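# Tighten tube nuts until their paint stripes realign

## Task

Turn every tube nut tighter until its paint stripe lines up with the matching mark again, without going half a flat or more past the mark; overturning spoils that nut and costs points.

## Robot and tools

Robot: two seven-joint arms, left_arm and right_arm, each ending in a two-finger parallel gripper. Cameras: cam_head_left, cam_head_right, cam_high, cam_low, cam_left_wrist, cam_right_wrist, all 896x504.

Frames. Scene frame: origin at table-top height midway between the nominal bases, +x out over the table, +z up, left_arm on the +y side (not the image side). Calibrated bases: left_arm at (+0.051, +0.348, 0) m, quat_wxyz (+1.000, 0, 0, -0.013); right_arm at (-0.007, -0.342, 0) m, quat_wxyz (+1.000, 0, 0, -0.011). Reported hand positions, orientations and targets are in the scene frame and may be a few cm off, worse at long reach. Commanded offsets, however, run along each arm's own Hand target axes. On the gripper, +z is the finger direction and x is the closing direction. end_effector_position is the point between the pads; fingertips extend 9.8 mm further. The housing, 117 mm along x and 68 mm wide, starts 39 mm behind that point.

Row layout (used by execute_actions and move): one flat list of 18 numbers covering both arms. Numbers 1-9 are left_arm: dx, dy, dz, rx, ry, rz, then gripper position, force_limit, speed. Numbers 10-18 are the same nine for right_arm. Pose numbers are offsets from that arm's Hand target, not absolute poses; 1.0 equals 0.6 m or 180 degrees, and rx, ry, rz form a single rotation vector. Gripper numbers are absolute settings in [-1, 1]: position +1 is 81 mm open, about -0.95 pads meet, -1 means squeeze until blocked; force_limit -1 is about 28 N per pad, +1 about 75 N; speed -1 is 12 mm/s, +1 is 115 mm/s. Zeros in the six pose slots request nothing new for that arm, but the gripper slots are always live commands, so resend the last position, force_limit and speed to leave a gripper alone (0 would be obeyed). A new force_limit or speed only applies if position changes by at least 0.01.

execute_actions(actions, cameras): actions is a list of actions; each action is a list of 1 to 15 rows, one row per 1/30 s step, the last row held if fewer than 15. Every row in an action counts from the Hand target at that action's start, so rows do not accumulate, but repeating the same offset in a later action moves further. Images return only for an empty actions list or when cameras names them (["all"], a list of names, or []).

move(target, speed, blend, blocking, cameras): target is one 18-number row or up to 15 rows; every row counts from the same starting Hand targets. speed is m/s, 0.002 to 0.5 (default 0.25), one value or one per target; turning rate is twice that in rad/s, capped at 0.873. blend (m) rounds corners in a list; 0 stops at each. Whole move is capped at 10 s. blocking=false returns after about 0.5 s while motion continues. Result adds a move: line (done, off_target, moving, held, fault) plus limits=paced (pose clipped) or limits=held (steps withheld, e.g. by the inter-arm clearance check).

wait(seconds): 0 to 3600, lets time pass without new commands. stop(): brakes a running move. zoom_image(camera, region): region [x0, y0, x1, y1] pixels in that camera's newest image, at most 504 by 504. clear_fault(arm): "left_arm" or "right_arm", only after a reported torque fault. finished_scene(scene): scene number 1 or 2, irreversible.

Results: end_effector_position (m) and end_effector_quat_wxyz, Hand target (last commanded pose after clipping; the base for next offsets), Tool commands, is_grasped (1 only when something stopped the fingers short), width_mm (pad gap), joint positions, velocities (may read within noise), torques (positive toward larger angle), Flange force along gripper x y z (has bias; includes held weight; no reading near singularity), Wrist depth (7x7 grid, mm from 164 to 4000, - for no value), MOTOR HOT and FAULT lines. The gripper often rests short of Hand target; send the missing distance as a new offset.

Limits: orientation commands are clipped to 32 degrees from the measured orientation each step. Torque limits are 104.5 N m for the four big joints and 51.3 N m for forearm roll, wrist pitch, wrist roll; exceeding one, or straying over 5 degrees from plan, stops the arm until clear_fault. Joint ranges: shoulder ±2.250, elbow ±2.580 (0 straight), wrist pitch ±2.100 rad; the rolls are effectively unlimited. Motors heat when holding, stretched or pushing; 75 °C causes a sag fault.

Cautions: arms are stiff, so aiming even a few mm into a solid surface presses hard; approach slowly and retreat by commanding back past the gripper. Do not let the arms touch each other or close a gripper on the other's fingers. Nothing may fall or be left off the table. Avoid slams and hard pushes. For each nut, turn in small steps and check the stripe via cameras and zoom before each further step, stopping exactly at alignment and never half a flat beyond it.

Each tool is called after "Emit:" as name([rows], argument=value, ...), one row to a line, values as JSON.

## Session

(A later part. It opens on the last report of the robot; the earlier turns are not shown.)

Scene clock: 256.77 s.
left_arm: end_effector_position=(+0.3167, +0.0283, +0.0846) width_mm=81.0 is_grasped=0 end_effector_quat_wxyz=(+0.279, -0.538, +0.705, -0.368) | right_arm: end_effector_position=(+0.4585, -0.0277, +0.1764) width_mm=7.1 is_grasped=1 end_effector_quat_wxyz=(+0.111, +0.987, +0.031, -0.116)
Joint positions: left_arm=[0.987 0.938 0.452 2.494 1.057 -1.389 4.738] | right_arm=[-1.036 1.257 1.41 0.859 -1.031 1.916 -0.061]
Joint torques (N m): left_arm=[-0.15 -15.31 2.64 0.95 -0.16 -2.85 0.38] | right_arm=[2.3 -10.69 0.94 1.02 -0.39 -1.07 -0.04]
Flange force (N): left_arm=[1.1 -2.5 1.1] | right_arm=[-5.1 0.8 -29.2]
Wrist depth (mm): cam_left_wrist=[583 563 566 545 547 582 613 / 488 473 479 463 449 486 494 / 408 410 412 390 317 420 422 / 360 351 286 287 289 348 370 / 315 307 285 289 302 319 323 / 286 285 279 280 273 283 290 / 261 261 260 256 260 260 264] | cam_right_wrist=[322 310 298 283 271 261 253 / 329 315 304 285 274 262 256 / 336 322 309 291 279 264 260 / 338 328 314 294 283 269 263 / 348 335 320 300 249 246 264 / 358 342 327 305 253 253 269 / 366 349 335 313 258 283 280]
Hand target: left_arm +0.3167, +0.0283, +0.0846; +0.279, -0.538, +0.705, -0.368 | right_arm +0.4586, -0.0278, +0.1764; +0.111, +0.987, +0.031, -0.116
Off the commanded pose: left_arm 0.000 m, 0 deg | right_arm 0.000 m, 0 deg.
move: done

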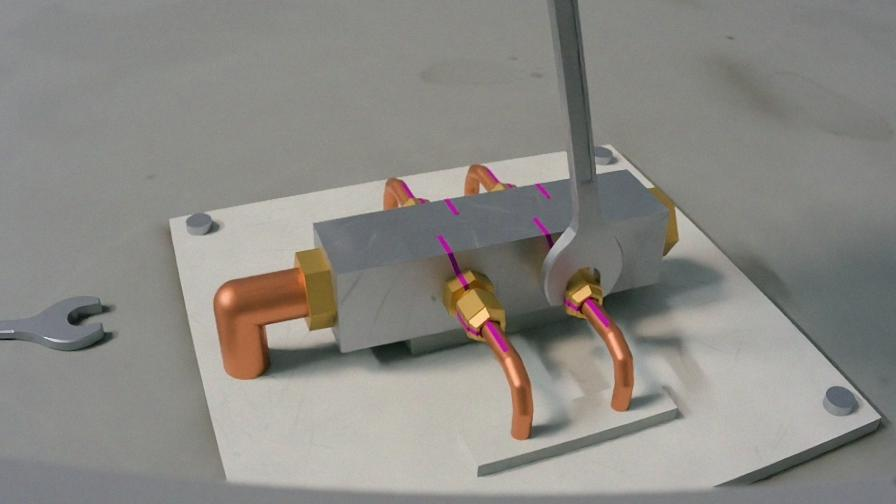

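Emit:
move(target=[0,0,0,0,0,0,1,1,1,0.0006,-0.0008,0.0023,0,0,0,-1,1,-0.4], speed=0.03, cameras=["cam_left_wrist"])

Emit:
zoom_image(camera="cam_left_wrist", region=[520, 200, 660, 340])

Scene clock: 257.53 s.
left_arm: end_effector_position=(+0.3167, +0.0283, +0.0846) width_mm=81.0 is_grasped=0 end_effector_quat_wxyz=(+0.279, -0.538, +0.705, -0.368) | right_arm: end_effector_position=(+0.4585, -0.0276, +0.1748) width_mm=7.1 is_grasped=1 end_effector_quat_wxyz=(+0.111, +0.987, +0.031, -0.116)
Joint positions: left_arm=[0.987 0.938 0.452 2.494 1.057 -1.389 4.738] | right_arm=[-1.037 1.259 1.409 0.86 -1.032 1.913 -0.06]
Joint torques (N m): left_arm=[-0.23 -15.34 2.69 0.88 -0.19 -2.8 0.39] | right_arm=[1.7 -12.85 1.48 0.56 -0.4 -0.57 -0.03]
Flange force (N): left_arm=[0.9 -2.1 0.8] | right_arm=[-3.5 0.8 -25.2]
Wrist depth (mm): cam_left_wrist=[582 562 564 544 548 582 612 / 488 474 477 464 448 487 494 / 408 411 413 391 316 419 423 / 359 352 286 287 288 347 371 / 314 306 285 289 302 320 324 / 286 286 279 280 274 283 289 / 261 262 261 256 259 260 264] | cam_right_wrist=[320 308 296 282 270 260 252 / 327 313 301 283 273 261 254 / 334 320 306 289 276 262 258 / 336 326 313 293 281 266 261 / 347 333 319 297 254 244 262 / 356 339 325 304 251 252 266 / 363 347 332 312 256 282 278]
Hand target: left_arm +0.3167, +0.0283, +0.0846; +0.279, -0.538, +0.705, -0.368 | right_arm +0.4586, -0.0276, +0.1749; +0.111, +0.987, +0.031, -0.116
Off the commanded pose: left_arm 0.000 m, 0 deg | right_arm 0.000 m, 0 deg.
move: done

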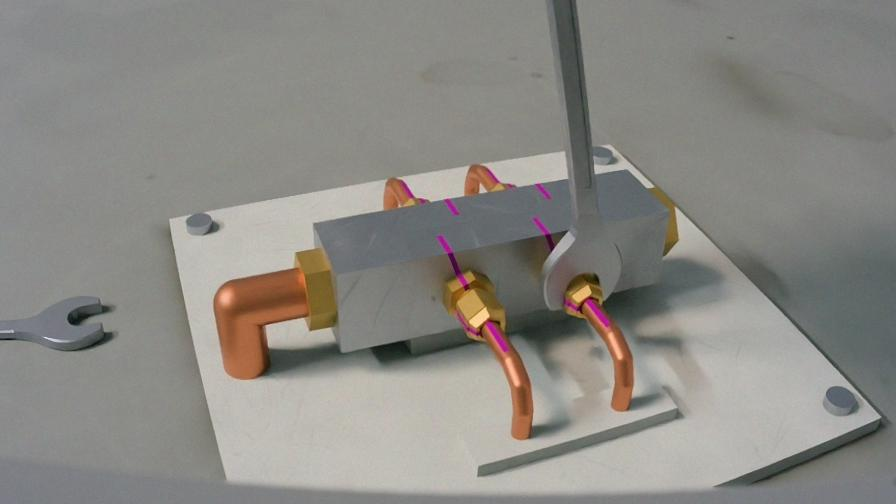

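Scaled by 3.600 from the camera's image (finer frame: 1280x720).

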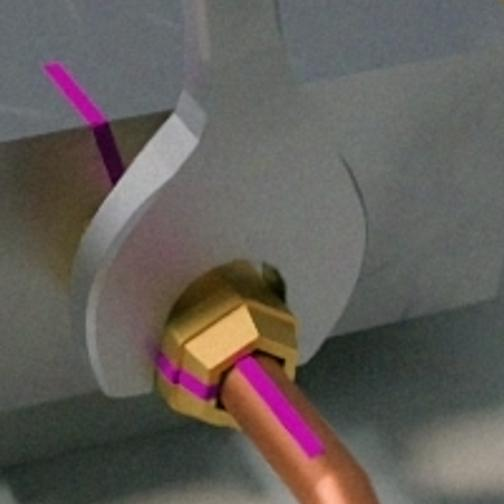

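Emit:
move(target=[0,0,0,0,0,0,1,1,1,0.0006,-0.0005,0.0024,0,0,0,-1,1,-0.4], speed=0.03, cameras=["cam_right_wrist"])

Scene clock: 258.30 s.
left_arm: end_effector_position=(+0.3167, +0.0283, +0.0846) width_mm=81.0 is_grasped=0 end_effector_quat_wxyz=(+0.279, -0.538, +0.705, -0.368) | right_arm: end_effector_position=(+0.4585, -0.0276, +0.1734) width_mm=7.1 is_grasped=1 end_effector_quat_wxyz=(+0.111, +0.987, +0.031, -0.116)
Joint positions: left_arm=[0.987 0.938 0.452 2.494 1.057 -1.389 4.738] | right_arm=[-1.038 1.261 1.409 0.863 -1.033 1.91 -0.059]
Joint torques (N m): left_arm=[-0.15 -15.29 2.58 0.94 -0.14 -2.83 0.39] | right_arm=[3.38 -3.12 -1.61 2.44 -0.76 -2.35 0.01]
Flange force (N): left_arm=[1.1 -2.6 1.0] | right_arm=[-9.8 2.3 -43.0]
Wrist depth (mm): cam_left_wrist=[581 563 565 545 548 581 613 / 486 474 477 462 448 488 493 / 409 411 412 390 308 419 421 / 359 352 286 287 290 348 371 / 314 307 285 289 302 319 324 / 285 286 279 280 273 283 290 / 260 261 260 257 260 260 264] | cam_right_wrist=[320 307 295 280 270 259 251 / 326 313 301 282 272 260 254 / 333 319 306 288 276 262 258 / 336 325 312 290 281 238 261 / 346 332 318 297 247 243 261 / 355 339 325 303 250 252 266 / 363 346 331 311 255 281 277]
Hand target: left_arm +0.3167, +0.0283, +0.0846; +0.279, -0.538, +0.705, -0.368 | right_arm +0.4586, -0.0276, +0.1734; +0.111, +0.987, +0.031, -0.116
Off the commanded pose: left_arm 0.000 m, 0 deg | right_arm 0.000 m, 0 deg.
move: done

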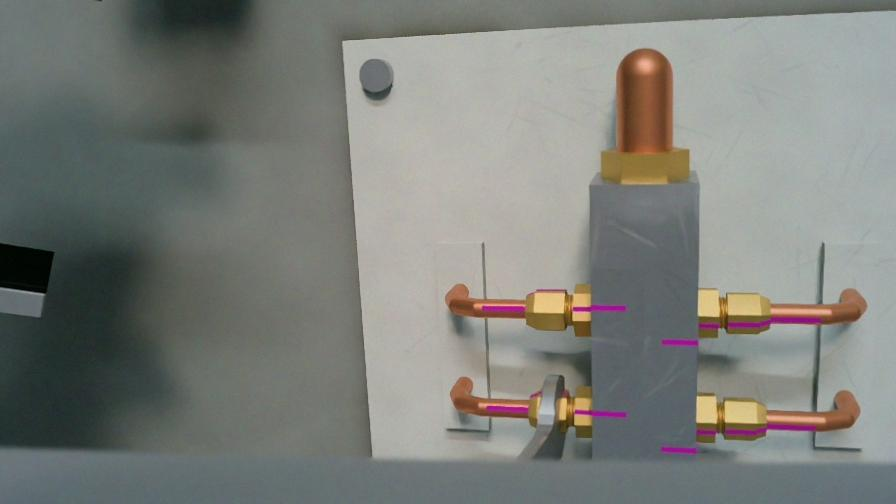

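Emit:
move([
  [0,0,0,0,0,0,1,1,1,0.0001,0.0205,0.0005,0.0269,0,-0.0067,-1,1,-0.4],
  [0,0,0,0,0,0,1,1,1,0.0009,0.0407,0.0038,0.0539,0,-0.0134,-1,1,-0.4],
  [0,0,0,0,0,0,1,1,1,0.0022,0.0605,0.0088,0.0808,0,-0.0202,-1,1,-0.4],
  [0,0,0,0,0,0,1,1,1,0.0038,0.0799,0.0154,0.1078,0,-0.0269,-1,1,-0.4],
  [0,0,0,0,0,0,1,1,1,0.0059,0.0985,0.0237,0.1347,0,-0.0336,-1,1,-0.4],
  [0,0,0,0,0,0,1,1,1,0.0083,0.1164,0.0335,0.1617,0,-0.0403,-1,1,-0.4],
], speed=0.1, blend=[0.0015,0.0015,0.0015,0.0015,0.0015,0], cameras=["cam_left_wrist","cam_right_wrist"])

Emit:
zoom_image(camera="cam_left_wrist", region=[520, 200, 660, 340])

Scene clock: 262.73 s.
left_arm: end_effector_position=(+0.3167, +0.0283, +0.0846) width_mm=81.0 is_grasped=0 end_effector_quat_wxyz=(+0.279, -0.538, +0.705, -0.368) | right_arm: end_effector_position=(+0.4649, -0.1000, +0.1679) width_mm=7.1 is_grasped=1 end_effector_quat_wxyz=(-0.148, +0.979, +0.062, -0.127)
Joint positions: left_arm=[0.987 0.938 0.452 2.494 1.057 -1.389 4.738] | right_arm=[-0.87 1.107 1.263 1.307 -1.21 1.779 0.468]
Joint torques (N m): left_arm=[-0.2 -15.26 2.56 0.95 -0.18 -2.81 0.39] | right_arm=[-0.58 -2.58 -1.37 1.25 0.62 -1.77 0.25]
Flange force (N): left_arm=[1.2 -2.5 0.7] | right_arm=[-6.0 -12.7 -39.2]
Wrist depth (mm): cam_left_wrist=[584 562 567 569 573 581 611 / 488 475 477 462 482 468 493 / 409 410 412 390 317 407 423 / 358 352 286 286 291 348 370 / 315 307 285 289 302 320 325 / 285 285 280 281 273 282 290 / 260 262 261 256 260 260 265] | cam_right_wrist=[402 393 371 358 346 334 320 / 392 378 360 341 331 316 305 / 378 365 350 330 320 303 296 / 369 353 341 322 310 292 289 / 359 345 332 311 275 260 279 / 349 335 323 304 255 252 271 / 339 326 314 297 246 272 265]
Hand target: left_arm +0.3167, +0.0283, +0.0846; +0.279, -0.538, +0.705, -0.368 | right_arm +0.4649, -0.1000, +0.1679; -0.148, +0.979, +0.062, -0.127
Off the commanded pose: left_arm 0.000 m, 0 deg | right_arm 0.000 m, 0 deg.
move: done

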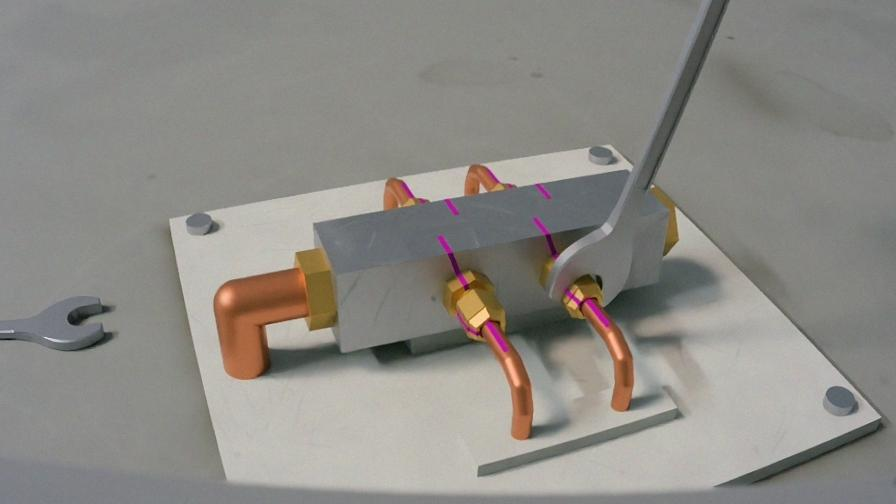

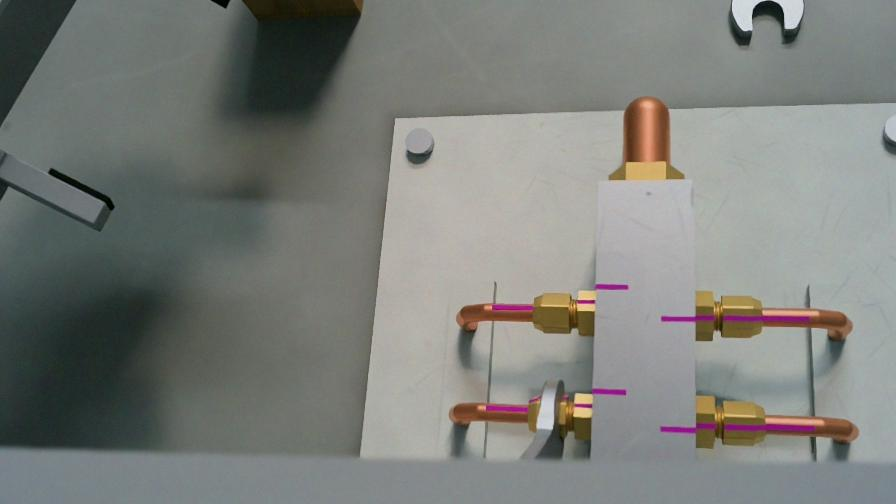

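Scaled by 3.600 from the camera's image (finer frame: 1280x720).

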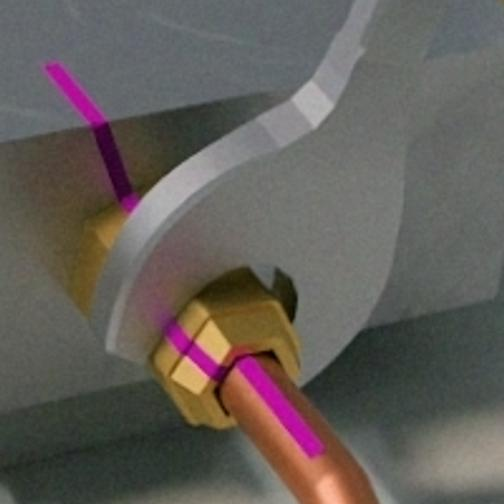

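Emit:
move([
  [0,0,0,0,0,0,1,1,1,0.0004,0.0205,0.0016,0.0269,0,-0.0067,-1,1,-0.4],
  [0,0,0,0,0,0,1,1,1,0.0012,0.0407,0.0049,0.0539,0,-0.0134,-1,1,-0.4],
  [0,0,0,0,0,0,1,1,1,0.0025,0.0605,0.0099,0.0808,0,-0.0202,-1,1,-0.4],
  [0,0,0,0,0,0,1,1,1,0.0041,0.0799,0.0165,0.1078,0,-0.0269,-1,1,-0.4],
  [0,0,0,0,0,0,1,1,1,0.0062,0.0985,0.0248,0.1347,0,-0.0336,-1,1,-0.4],
], speed=0.1, blend=[0.0015,0.0015,0.0015,0.0015,0], cameras=["cam_left_wrist","cam_right_wrist"])

Emit:
zoom_image(camera="cam_left_wrist", region=[520, 200, 660, 340])

Emit:
zoom_image(camera="cam_right_wrist", region=[480, 340, 640, 460])

Scene clock: 265.80 s.
left_arm: end_effector_position=(+0.3167, +0.0283, +0.0846) width_mm=81.0 is_grasped=0 end_effector_quat_wxyz=(+0.279, -0.538, +0.705, -0.368) | right_arm: end_effector_position=(+0.4695, -0.1514, +0.1352) width_mm=7.1 is_grasped=1 end_effector_quat_wxyz=(-0.357, +0.921, +0.085, -0.129)
Joint positions: left_arm=[0.987 0.938 0.452 2.494 1.057 -1.389 4.738] | right_arm=[-0.565 1.147 1.041 1.424 -1.374 1.866 0.856]
Joint torques (N m): left_arm=[-0.23 -15.32 2.66 0.99 -0.15 -2.87 0.4] | right_arm=[-10.51 8.25 -6.68 1.48 1.29 -5.06 0.39]
Flange force (N): left_arm=[1.3 -2.4 1.1] | right_arm=[-8.2 -28.4 -59.7]
Wrist depth (mm): cam_left_wrist=[582 561 565 568 574 581 559 / 487 474 477 464 481 470 508 / 407 409 411 391 336 406 424 / 359 351 286 287 292 348 371 / 315 308 285 289 304 319 323 / 286 285 280 281 273 283 290 / 260 262 260 256 260 260 264] | cam_right_wrist=[283 348 385 487 469 450 432 / 290 482 419 443 424 406 393 / 304 431 422 406 387 372 359 / 417 397 384 364 346 329 327 / 379 367 354 335 286 274 306 / 352 341 330 312 261 254 283 / 327 318 309 290 242 254 264]
Hand target: left_arm +0.3167, +0.0283, +0.0846; +0.279, -0.538, +0.705, -0.368 | right_arm +0.4695, -0.1514, +0.1352; -0.357, +0.921, +0.085, -0.129
Off the commanded pose: left_arm 0.000 m, 0 deg | right_arm 0.000 m, 0 deg.
move: done

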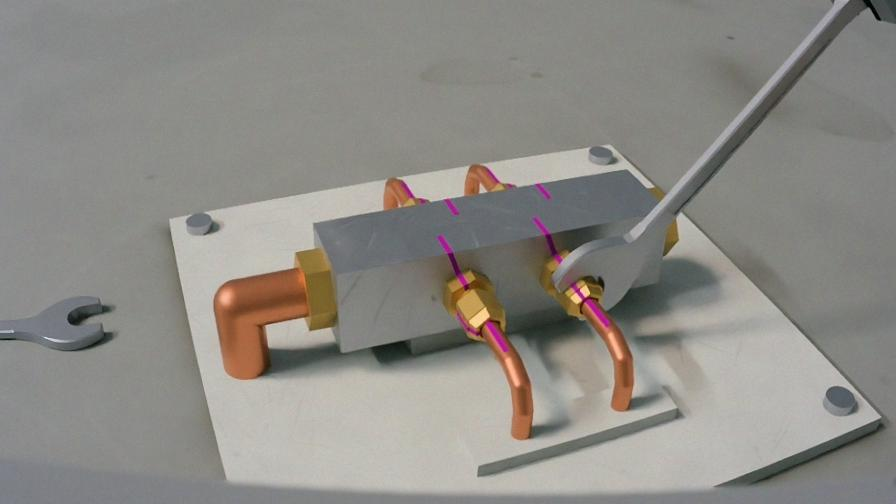

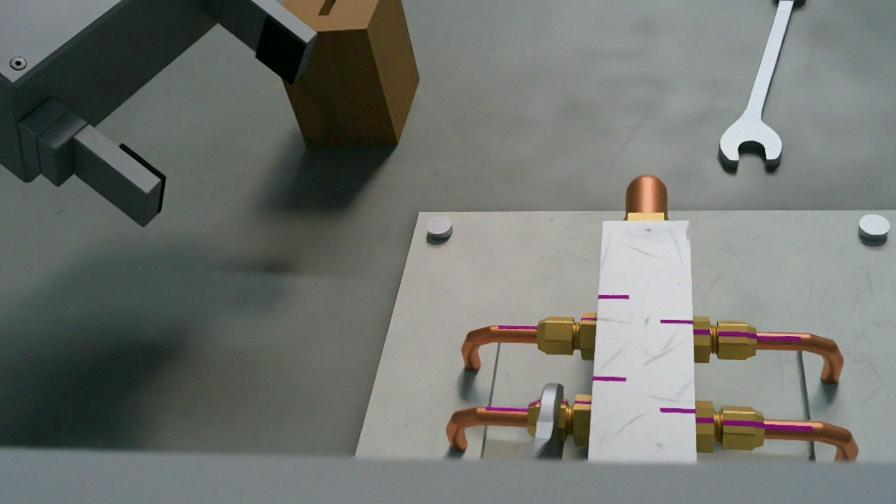

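Scaled by 3.600 from the camera's image (finer frame: 1280x720).

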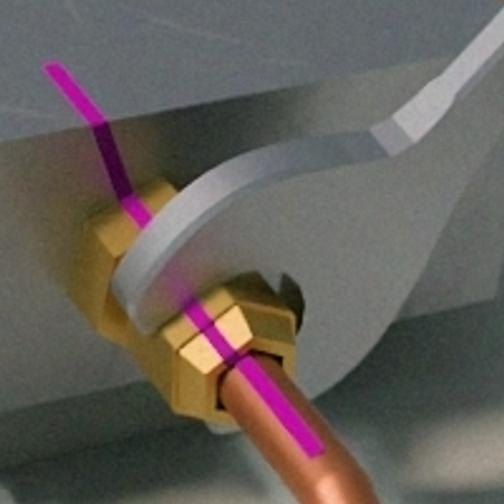

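Scaled by 3.150 from the camera's image (finer frame: 1280x720).

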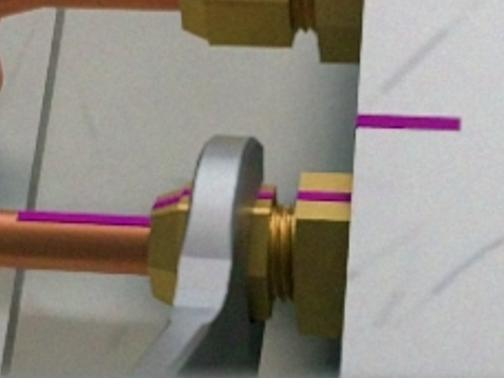

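Emit:
move([
  [0,0,0,0,0,0,1,1,1,0.0004,0.0205,0.0016,0.0269,0,-0.0067,-1,1,-0.4],
  [0,0,0,0,0,0,1,1,1,0.0012,0.0407,0.0049,0.0539,0,-0.0134,-1,1,-0.4],
], speed=0.08, blend=[0.0015,0], cameras=["cam_left_wrist","cam_right_wrist"])

Scene clock: 269.47 s.
left_arm: end_effector_position=(+0.3167, +0.0283, +0.0846) width_mm=81.0 is_grasped=0 end_effector_quat_wxyz=(+0.279, -0.538, +0.705, -0.368) | right_arm: end_effector_position=(+0.4709, -0.1672, +0.1164) width_mm=7.1 is_grasped=1 end_effector_quat_wxyz=(-0.436, +0.886, +0.093, -0.129)
Joint positions: left_arm=[0.987 0.938 0.452 2.494 1.057 -1.389 4.738] | right_arm=[-0.44 1.214 0.942 1.41 -1.43 1.931 0.979]
Joint torques (N m): left_arm=[-0.14 -15.31 2.52 0.84 -0.18 -2.84 0.38] | right_arm=[-18.37 11.27 -9.6 1.03 1.1 -6.68 0.52]
Flange force (N): left_arm=[0.9 -2.5 0.7] | right_arm=[-9.0 -34.5 -70.7]
Wrist depth (mm): cam_left_wrist=[579 562 565 570 576 580 279 / 487 474 479 462 483 488 475 / 409 409 413 390 336 394 422 / 360 351 286 287 295 349 371 / 315 307 285 289 302 319 324 / 285 286 280 281 273 282 290 / 261 261 260 256 259 260 264] | cam_right_wrist=[298 337 447 618 588 556 533 / 306 534 412 506 509 485 462 / 323 467 447 448 437 421 407 / 449 428 415 399 374 355 361 / 396 382 371 351 292 288 321 / 357 346 337 317 261 256 285 / 323 317 308 286 238 251 263]
Hand target: left_arm +0.3167, +0.0283, +0.0846; +0.279, -0.538, +0.705, -0.368 | right_arm +0.4709, -0.1672, +0.1164; -0.436, +0.886, +0.093, -0.129
Off the commanded pose: left_arm 0.000 m, 0 deg | right_arm 0.000 m, 0 deg.
move: done

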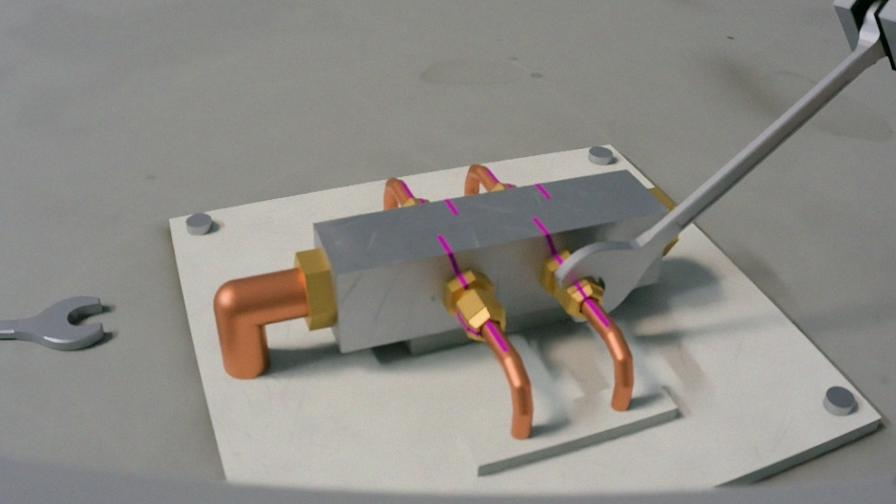

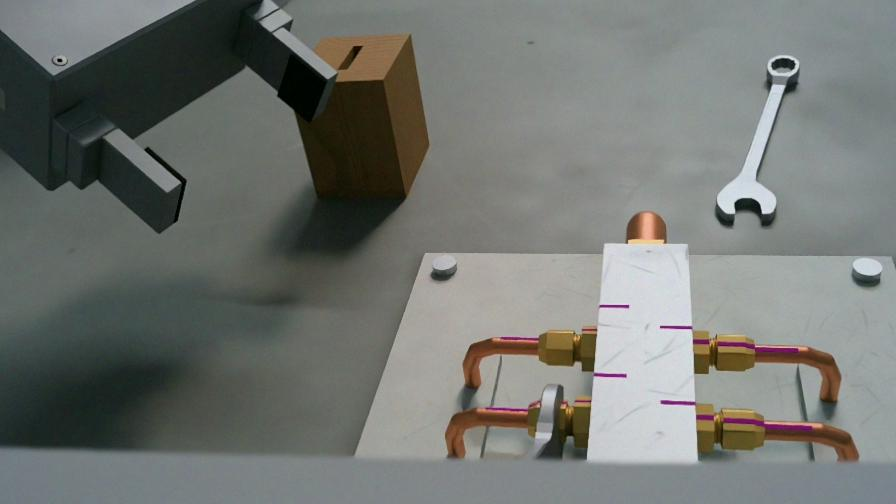

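Emit:
zoom_image(camera="cam_left_wrist", region=[520, 220, 640, 340])

Emit:
zoom_image(camera="cam_right_wrist", region=[480, 370, 640, 460])

Scaled by 4.200 from the camera's image (finer frame: 1280x720).

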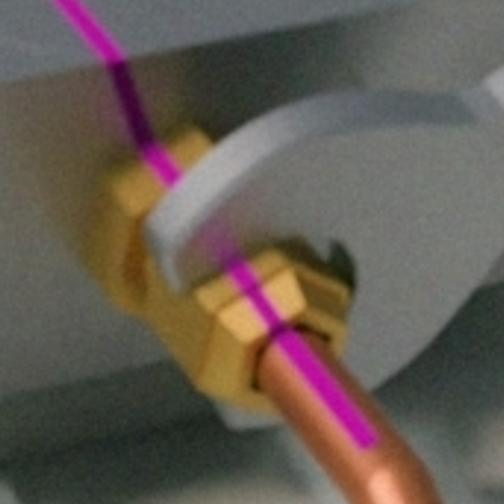

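Scaled by 3.150 from the camera's image (finer frame: 1280x720).

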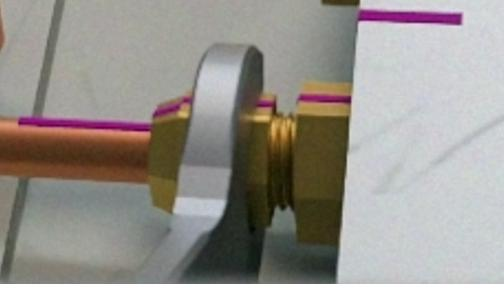

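Emit:
zoom_image(camera="cam_right_wrist", region=[520, 385, 600, 450])

Emit:
zoom_image(camera="cam_left_wrist", region=[540, 240, 620, 320])

Scaled by 6.300 from the camera's image (finer frame: 1280x720).

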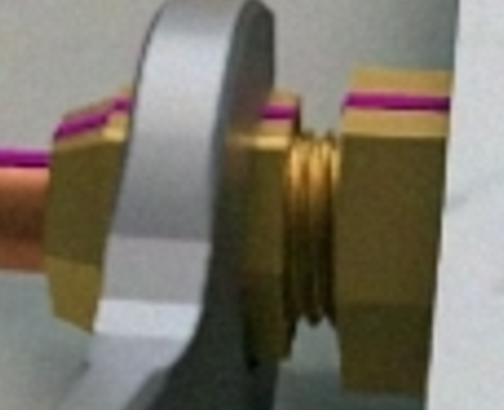

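Scaled by 6.300 from the camera's image (finer frame: 1280x720).

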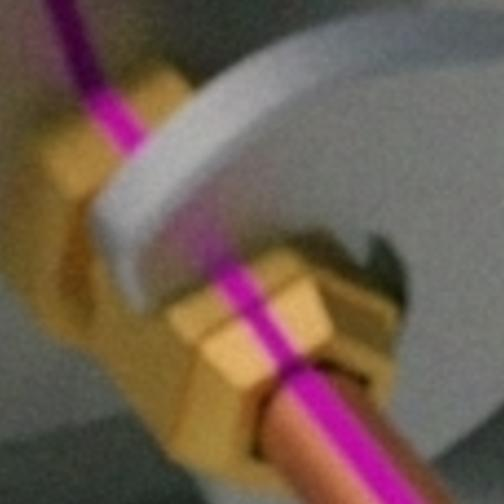

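Emit:
move(target=[0,0,0,0,0,0,1,1,1,0.0004,0.0205,0.0016,0.0269,0,-0.0067,-1,1,-0.4], speed=0.08, cameras=["cam_left_wrist","cam_right_wrist"])

Emit:
zoom_image(camera="cam_right_wrist", region=[520, 385, 600, 450])

Emit:
zoom_image(camera="cam_left_wrist", region=[540, 240, 620, 320])

Scene clock: 272.63 s.
left_arm: end_effector_position=(+0.3167, +0.0283, +0.0846) width_mm=81.0 is_grasped=0 end_effector_quat_wxyz=(+0.279, -0.538, +0.705, -0.368) | right_arm: end_effector_position=(+0.4715, -0.1738, +0.1060) width_mm=7.1 is_grasped=1 end_effector_quat_wxyz=(-0.474, +0.866, +0.097, -0.128)
Joint positions: left_arm=[0.987 0.938 0.452 2.494 1.057 -1.389 4.738] | right_arm=[-0.381 1.256 0.892 1.389 -1.456 1.966 1.03]
Joint torques (N m): left_arm=[-0.19 -15.36 2.59 0.92 -0.16 -2.8 0.44] | right_arm=[-22.82 12.33 -10.98 0.71 0.97 -7.66 0.57]
Flange force (N): left_arm=[1.2 -2.4 1.0] | right_arm=[-9.6 -37.9 -76.4]
Wrist depth (mm): cam_left_wrist=[580 562 565 569 574 581 555 / 486 471 477 464 484 486 473 / 409 409 413 391 335 420 409 / 359 352 287 287 295 348 371 / 314 307 285 290 303 319 324 / 286 286 280 280 273 283 290 / 261 261 260 256 259 260 264] | cam_right_wrist=[306 341 729 725 684 646 615 / 316 371 391 566 567 541 518 / 329 500 446 472 468 456 439 / 472 445 441 428 403 392 381 / 407 395 382 362 345 295 331 / 360 351 341 320 260 258 288 / 322 316 307 285 236 235 263]
Hand target: left_arm +0.3167, +0.0283, +0.0846; +0.279, -0.538, +0.705, -0.368 | right_arm +0.4715, -0.1738, +0.1060; -0.474, +0.866, +0.097, -0.128
Off the commanded pose: left_arm 0.000 m, 0 deg | right_arm 0.000 m, 0 deg.
move: done

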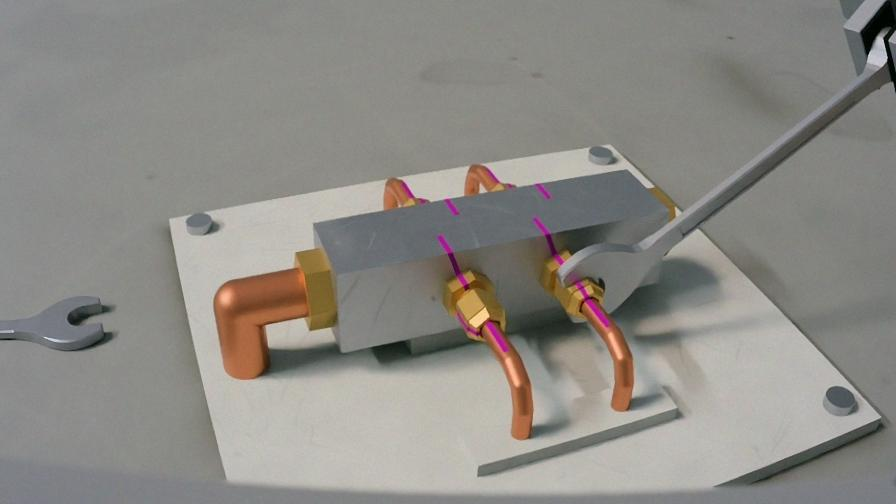

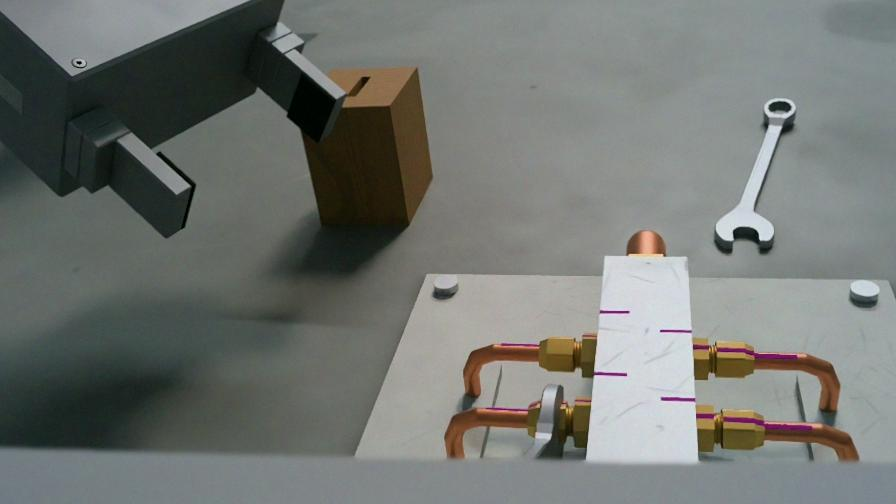

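Scaled by 6.300 from the camera's image (finer frame: 1280x720).

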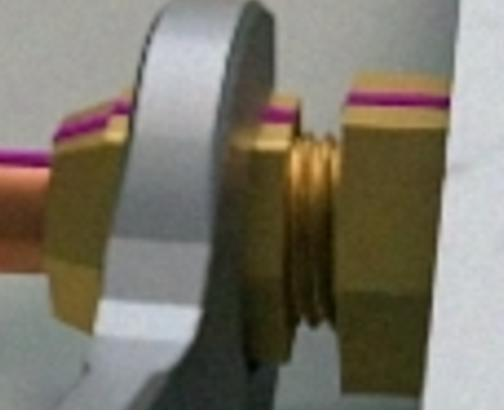

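Scaled by 6.300 from the camera's image (finer frame: 1280x720).

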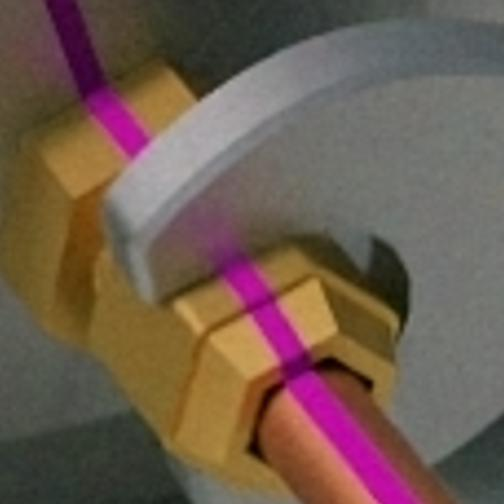

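Emit:
zoom_image(camera="cam_left_wrist", region=[538, 244, 608, 306])

Emit:
zoom_image(camera="cam_left_wrist", region=[560, 270, 610, 310])

Scaled by 7.200 from the camera's image (finer frame: 1280x720).

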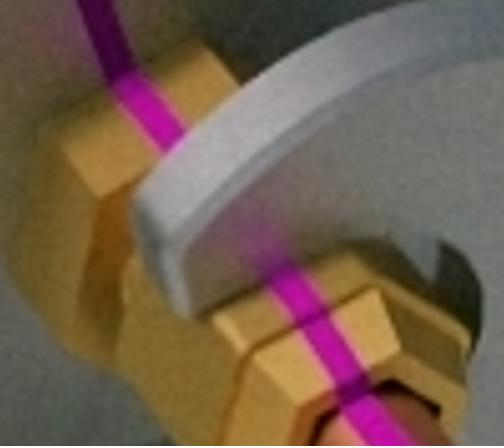

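Scaled by 10.080 from the camera's image (finer frame: 1280x720).

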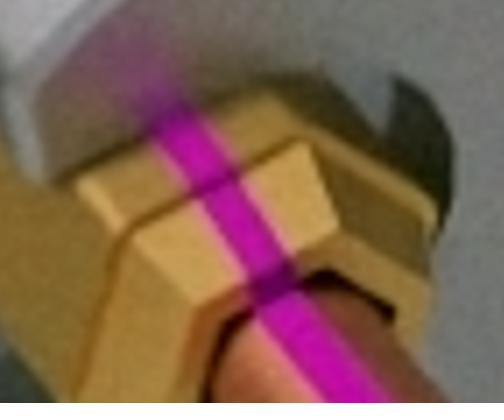

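Emit:
move(target=[0,0,0,0,0,0,1,1,1,-0.0001,-0.0164,-0.0006,-0.02156,0,0.00538,-1,1,-0.4], speed=0.08)

Emit:
move([
  [0,0,0,0,0,0,1,1,1,-0.0039,0.0033,-0.0158,0,0,0,-1,1,-0.4],
  [0,0,0,0,0,0,1,1,1,-0.0110,0.0092,-0.0442,0,0,0,-1,1,-0.4],
], speed=0.1, cameras=["cam_left_wrist","cam_right_wrist"])

Emit:
zoom_image(camera="cam_left_wrist", region=[538, 244, 608, 306])

Emit:
zoom_image(camera="cam_right_wrist", region=[440, 320, 600, 450])

Scene clock: 279.43 s.
left_arm: end_effector_position=(+0.3167, +0.0283, +0.0846) width_mm=81.0 is_grasped=0 end_effector_quat_wxyz=(+0.279, -0.538, +0.705, -0.368) | right_arm: end_effector_position=(+0.4710, -0.1689, +0.1144) width_mm=7.1 is_grasped=1 end_effector_quat_wxyz=(-0.444, +0.882, +0.094, -0.128)
Joint positions: left_arm=[0.987 0.938 0.452 2.494 1.057 -1.389 4.738] | right_arm=[-0.427 1.221 0.932 1.406 -1.435 1.938 0.989]
Joint torques (N m): left_arm=[-0.16 -15.34 2.62 0.9 -0.19 -2.75 0.42] | right_arm=[-22.97 -10.97 -10.51 -3.53 -4.38 1.75 -0.01]
Flange force (N): left_arm=[1.0 -2.3 0.9] | right_arm=[-10.1 4.9 -53.4]
Wrist depth (mm): cam_left_wrist=[582 563 565 569 577 581 290 / 487 474 477 464 482 486 490 / 408 411 412 390 335 393 422 / 359 353 286 288 296 348 369 / 315 307 285 289 303 320 324 / 286 285 279 280 273 283 290 / 260 262 259 256 260 261 264] | cam_right_wrist=[297 346 440 629 590 563 536 / 309 537 416 503 508 485 462 / 333 468 450 446 437 419 406 / 453 429 414 399 371 348 360 / 395 380 368 349 291 279 320 / 355 343 334 315 256 254 283 / 320 313 304 285 236 233 260]
Hand target: left_arm +0.3167, +0.0283, +0.0846; +0.279, -0.538, +0.705, -0.368 | right_arm +0.4710, -0.1689, +0.1145; -0.444, +0.882, +0.094, -0.128
Off the commanded pose: left_arm 0.000 m, 0 deg | right_arm 0.000 m, 0 deg.
move: done

Scene clock: 280.17 s.
left_arm: end_effector_position=(+0.3167, +0.0283, +0.0846) width_mm=81.0 is_grasped=0 end_effector_quat_wxyz=(+0.279, -0.538, +0.705, -0.368) | right_arm: end_effector_position=(+0.4733, -0.1940, +0.1262) width_mm=7.1 is_grasped=1 end_effector_quat_wxyz=(-0.444, +0.882, +0.094, -0.128)
Joint positions: left_arm=[0.987 0.938 0.452 2.494 1.057 -1.389 4.738] | right_arm=[-0.382 1.211 0.946 1.384 -1.403 1.972 1.002]
Joint torques (N m): left_arm=[-0.16 -15.27 2.59 0.96 -0.2 -2.81 0.43] | right_arm=[-0.58 -23.15 3.76 -3.08 -1.59 2.82 0.08]
Flange force (N): left_arm=[1.3 -2.7 0.8] | right_arm=[0.7 0.6 -2.2]
Wrist depth (mm): cam_left_wrist=[585 561 566 571 572 583 613 / 488 475 476 463 484 488 491 / 408 409 413 389 335 419 421 / 358 351 286 286 297 338 370 / 315 308 285 288 303 319 323 / 285 285 279 280 273 282 289 / 260 261 260 256 260 261 263] | cam_right_wrist=[322 345 407 662 621 591 563 / 342 374 445 526 530 511 485 / 527 344 483 466 459 440 424 / 474 454 438 416 389 362 369 / 414 400 388 370 315 301 334 / 372 360 350 328 272 274 303 / 337 329 319 303 250 278 277]
Hand target: left_arm +0.3167, +0.0283, +0.0846; +0.279, -0.538, +0.705, -0.368 | right_arm +0.4733, -0.1941, +0.1262; -0.444, +0.882, +0.094, -0.128
Off the commanded pose: left_arm 0.000 m, 0 deg | right_arm 0.000 m, 0 deg.
move: done

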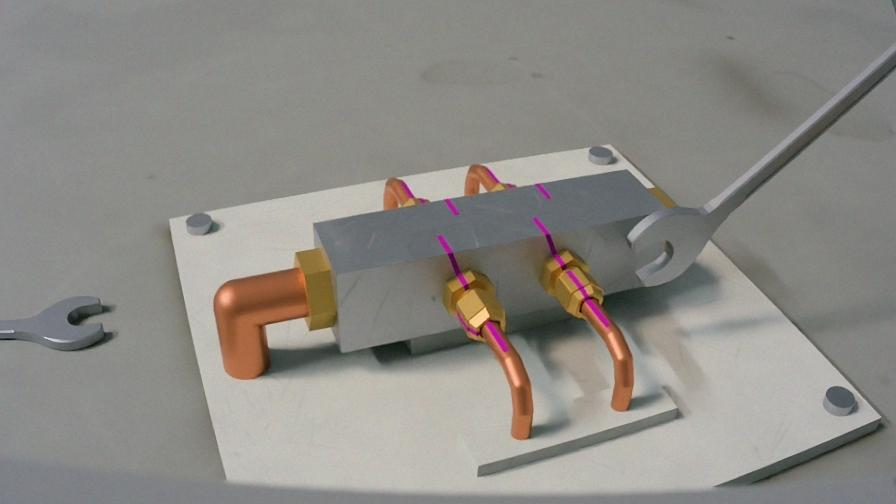

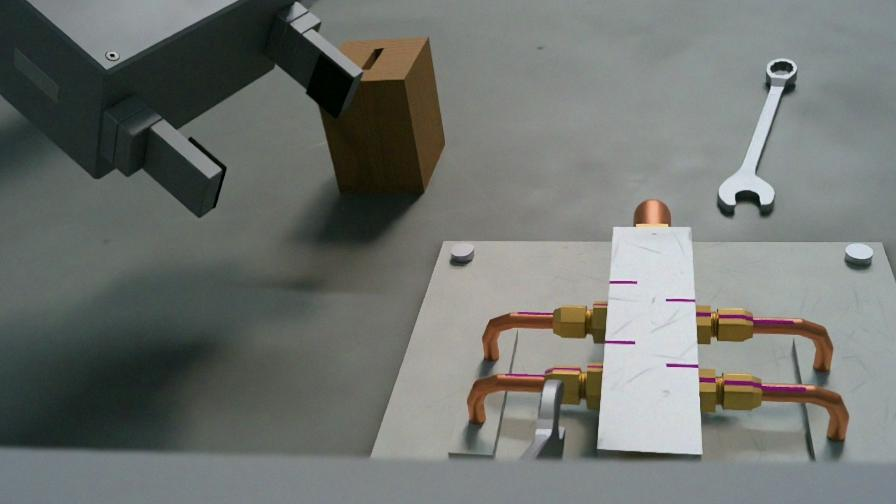

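Scaled by 7.200 from the camera's image (finer frame: 1280x720).

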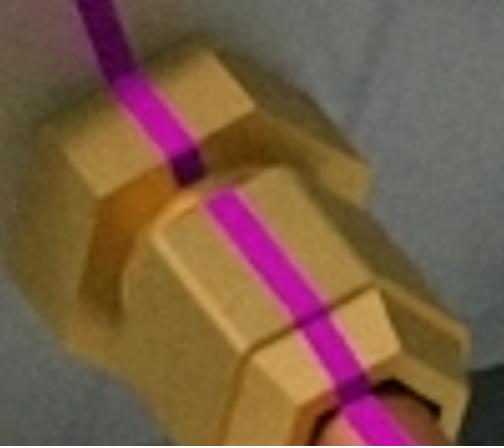

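Scaled by 3.150 from the camera's image (finer frame: 1280x720).

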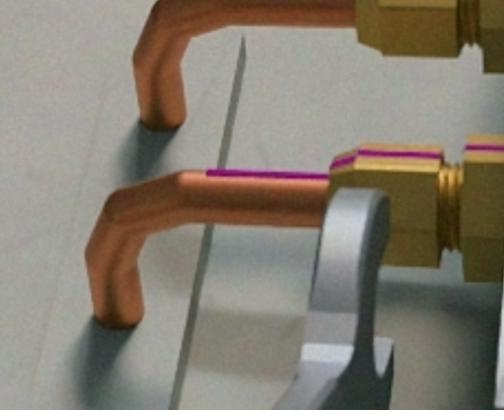

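Emit:
zoom_image(camera="cam_right_wrist", region=[530, 350, 620, 420])

Emit:
zoom_image(camera="cam_right_wrist", region=[685, 355, 775, 425])

Emit:
zoom_image(camera="cam_right_wrist", region=[685, 295, 775, 365])

Scaled by 5.600 from the camera's image (finer frame: 1280x720).

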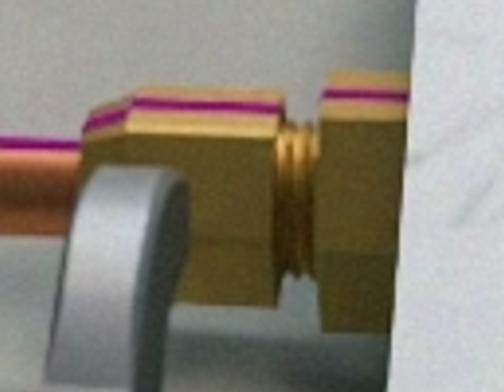

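Scaled by 5.600 from the camera's image (finer frame: 1280x720).

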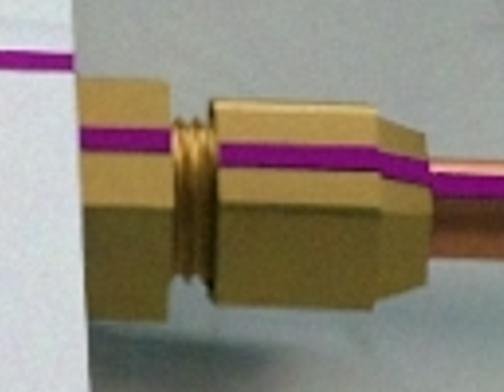

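Scaled by 5.600 from the camera's image (finer frame: 1280x720).

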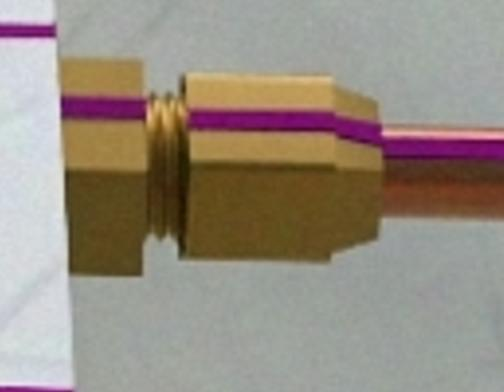

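Emit:
move([
  [0,0,0,0,0,0,1,1,1,-0.0166,-0.0942,-0.0669,0,0,0,-1,1,-0.4],
  [0,0,0,0,0,0,1,1,1,0.0325,-0.376,0.1315,-0.3557,0,0.0882,-1,1,-0.4],
], speed=[0.2,0.2], blend=[0.02,0], cameras=["cam_left_wrist","cam_right_wrist","cam_high"])

Scene clock: 287.03 s.
left_arm: end_effector_position=(+0.3167, +0.0283, +0.0846) width_mm=81.0 is_grasped=0 end_effector_quat_wxyz=(+0.279, -0.538, +0.705, -0.368) | right_arm: end_effector_position=(+0.4556, +0.0040, +0.2602) width_mm=7.1 is_grasped=1 end_effector_quat_wxyz=(+0.111, +0.987, +0.031, -0.116)
Joint positions: left_arm=[0.987 0.938 0.452 2.494 1.057 -1.389 4.738] | right_arm=[-0.929 1.158 1.292 0.501 -0.995 2.1 -0.297]
Joint torques (N m): left_arm=[-0.19 -15.31 2.58 0.96 -0.18 -2.82 0.37] | right_arm=[-0.58 -26.35 3.02 -3.25 -0.11 1.13 0.07]
Flange force (N): left_arm=[1.2 -2.3 0.8] | right_arm=no reading
Wrist depth (mm): cam_left_wrist=[584 565 567 229 525 583 616 / 488 474 476 463 466 486 492 / 408 411 415 390 335 418 423 / 360 352 285 287 297 349 370 / 316 307 286 288 304 319 323 / 285 286 280 281 272 283 290 / 260 262 260 256 260 260 264] | cam_right_wrist=[254 390 382 368 355 343 330 / 259 405 389 374 360 346 333 / 266 416 398 377 363 347 337 / 275 422 408 385 369 349 342 / 286 424 415 391 374 328 345 / 463 442 423 398 353 336 352 / 475 451 433 414 390 367 361]
Hand target: left_arm +0.3167, +0.0283, +0.0846; +0.279, -0.538, +0.705, -0.368 | right_arm +0.4556, +0.0040, +0.2602; +0.111, +0.987, +0.031, -0.116
Off the commanded pose: left_arm 0.000 m, 0 deg | right_arm 0.000 m, 0 deg.
joint sent to its limit (right arm) — joint 6 (wrist pitch), upper limit. The joint targets still meet the commanded pose.
move: done
Images, in order (width x height): cam_high 896x504, cam_left_wrist 896x504, cam_right_wrist 896x504.

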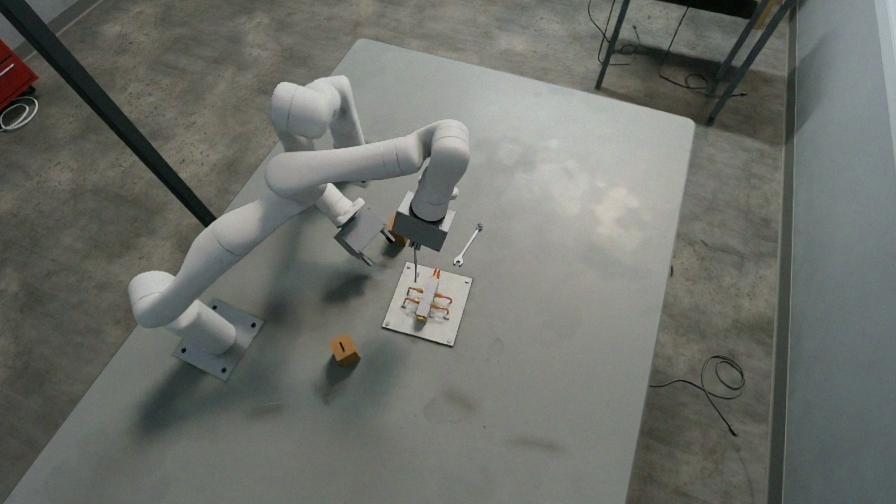

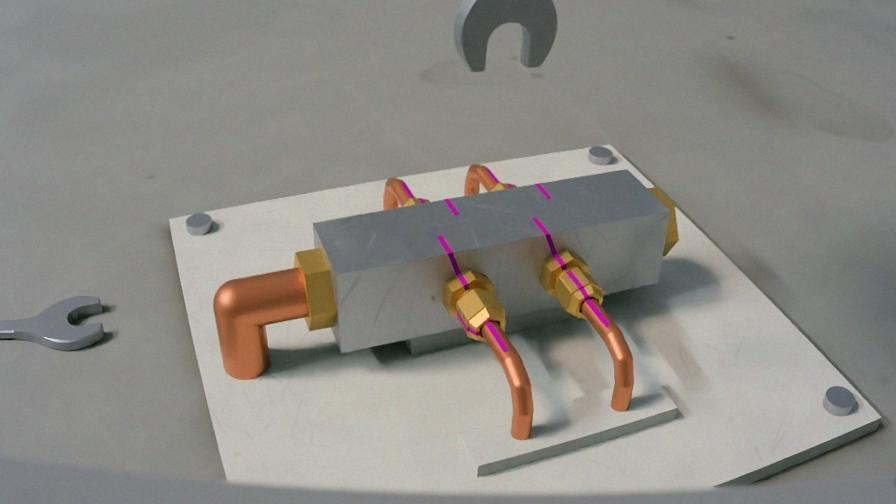

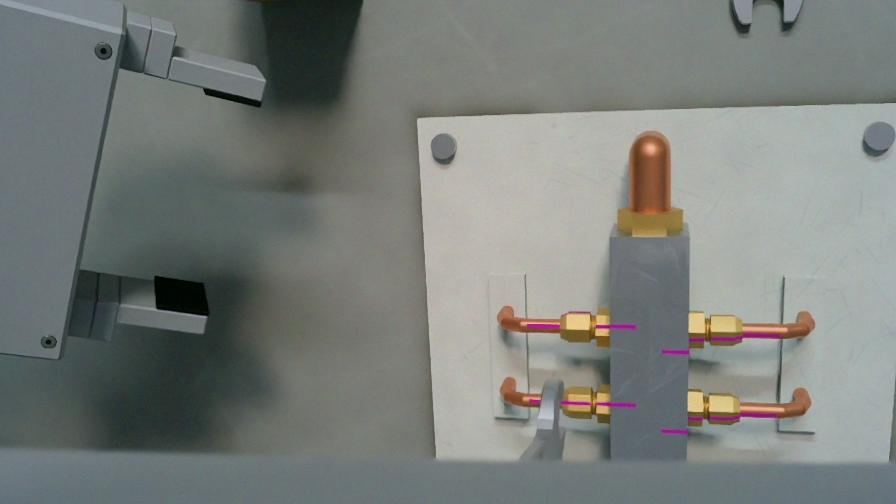

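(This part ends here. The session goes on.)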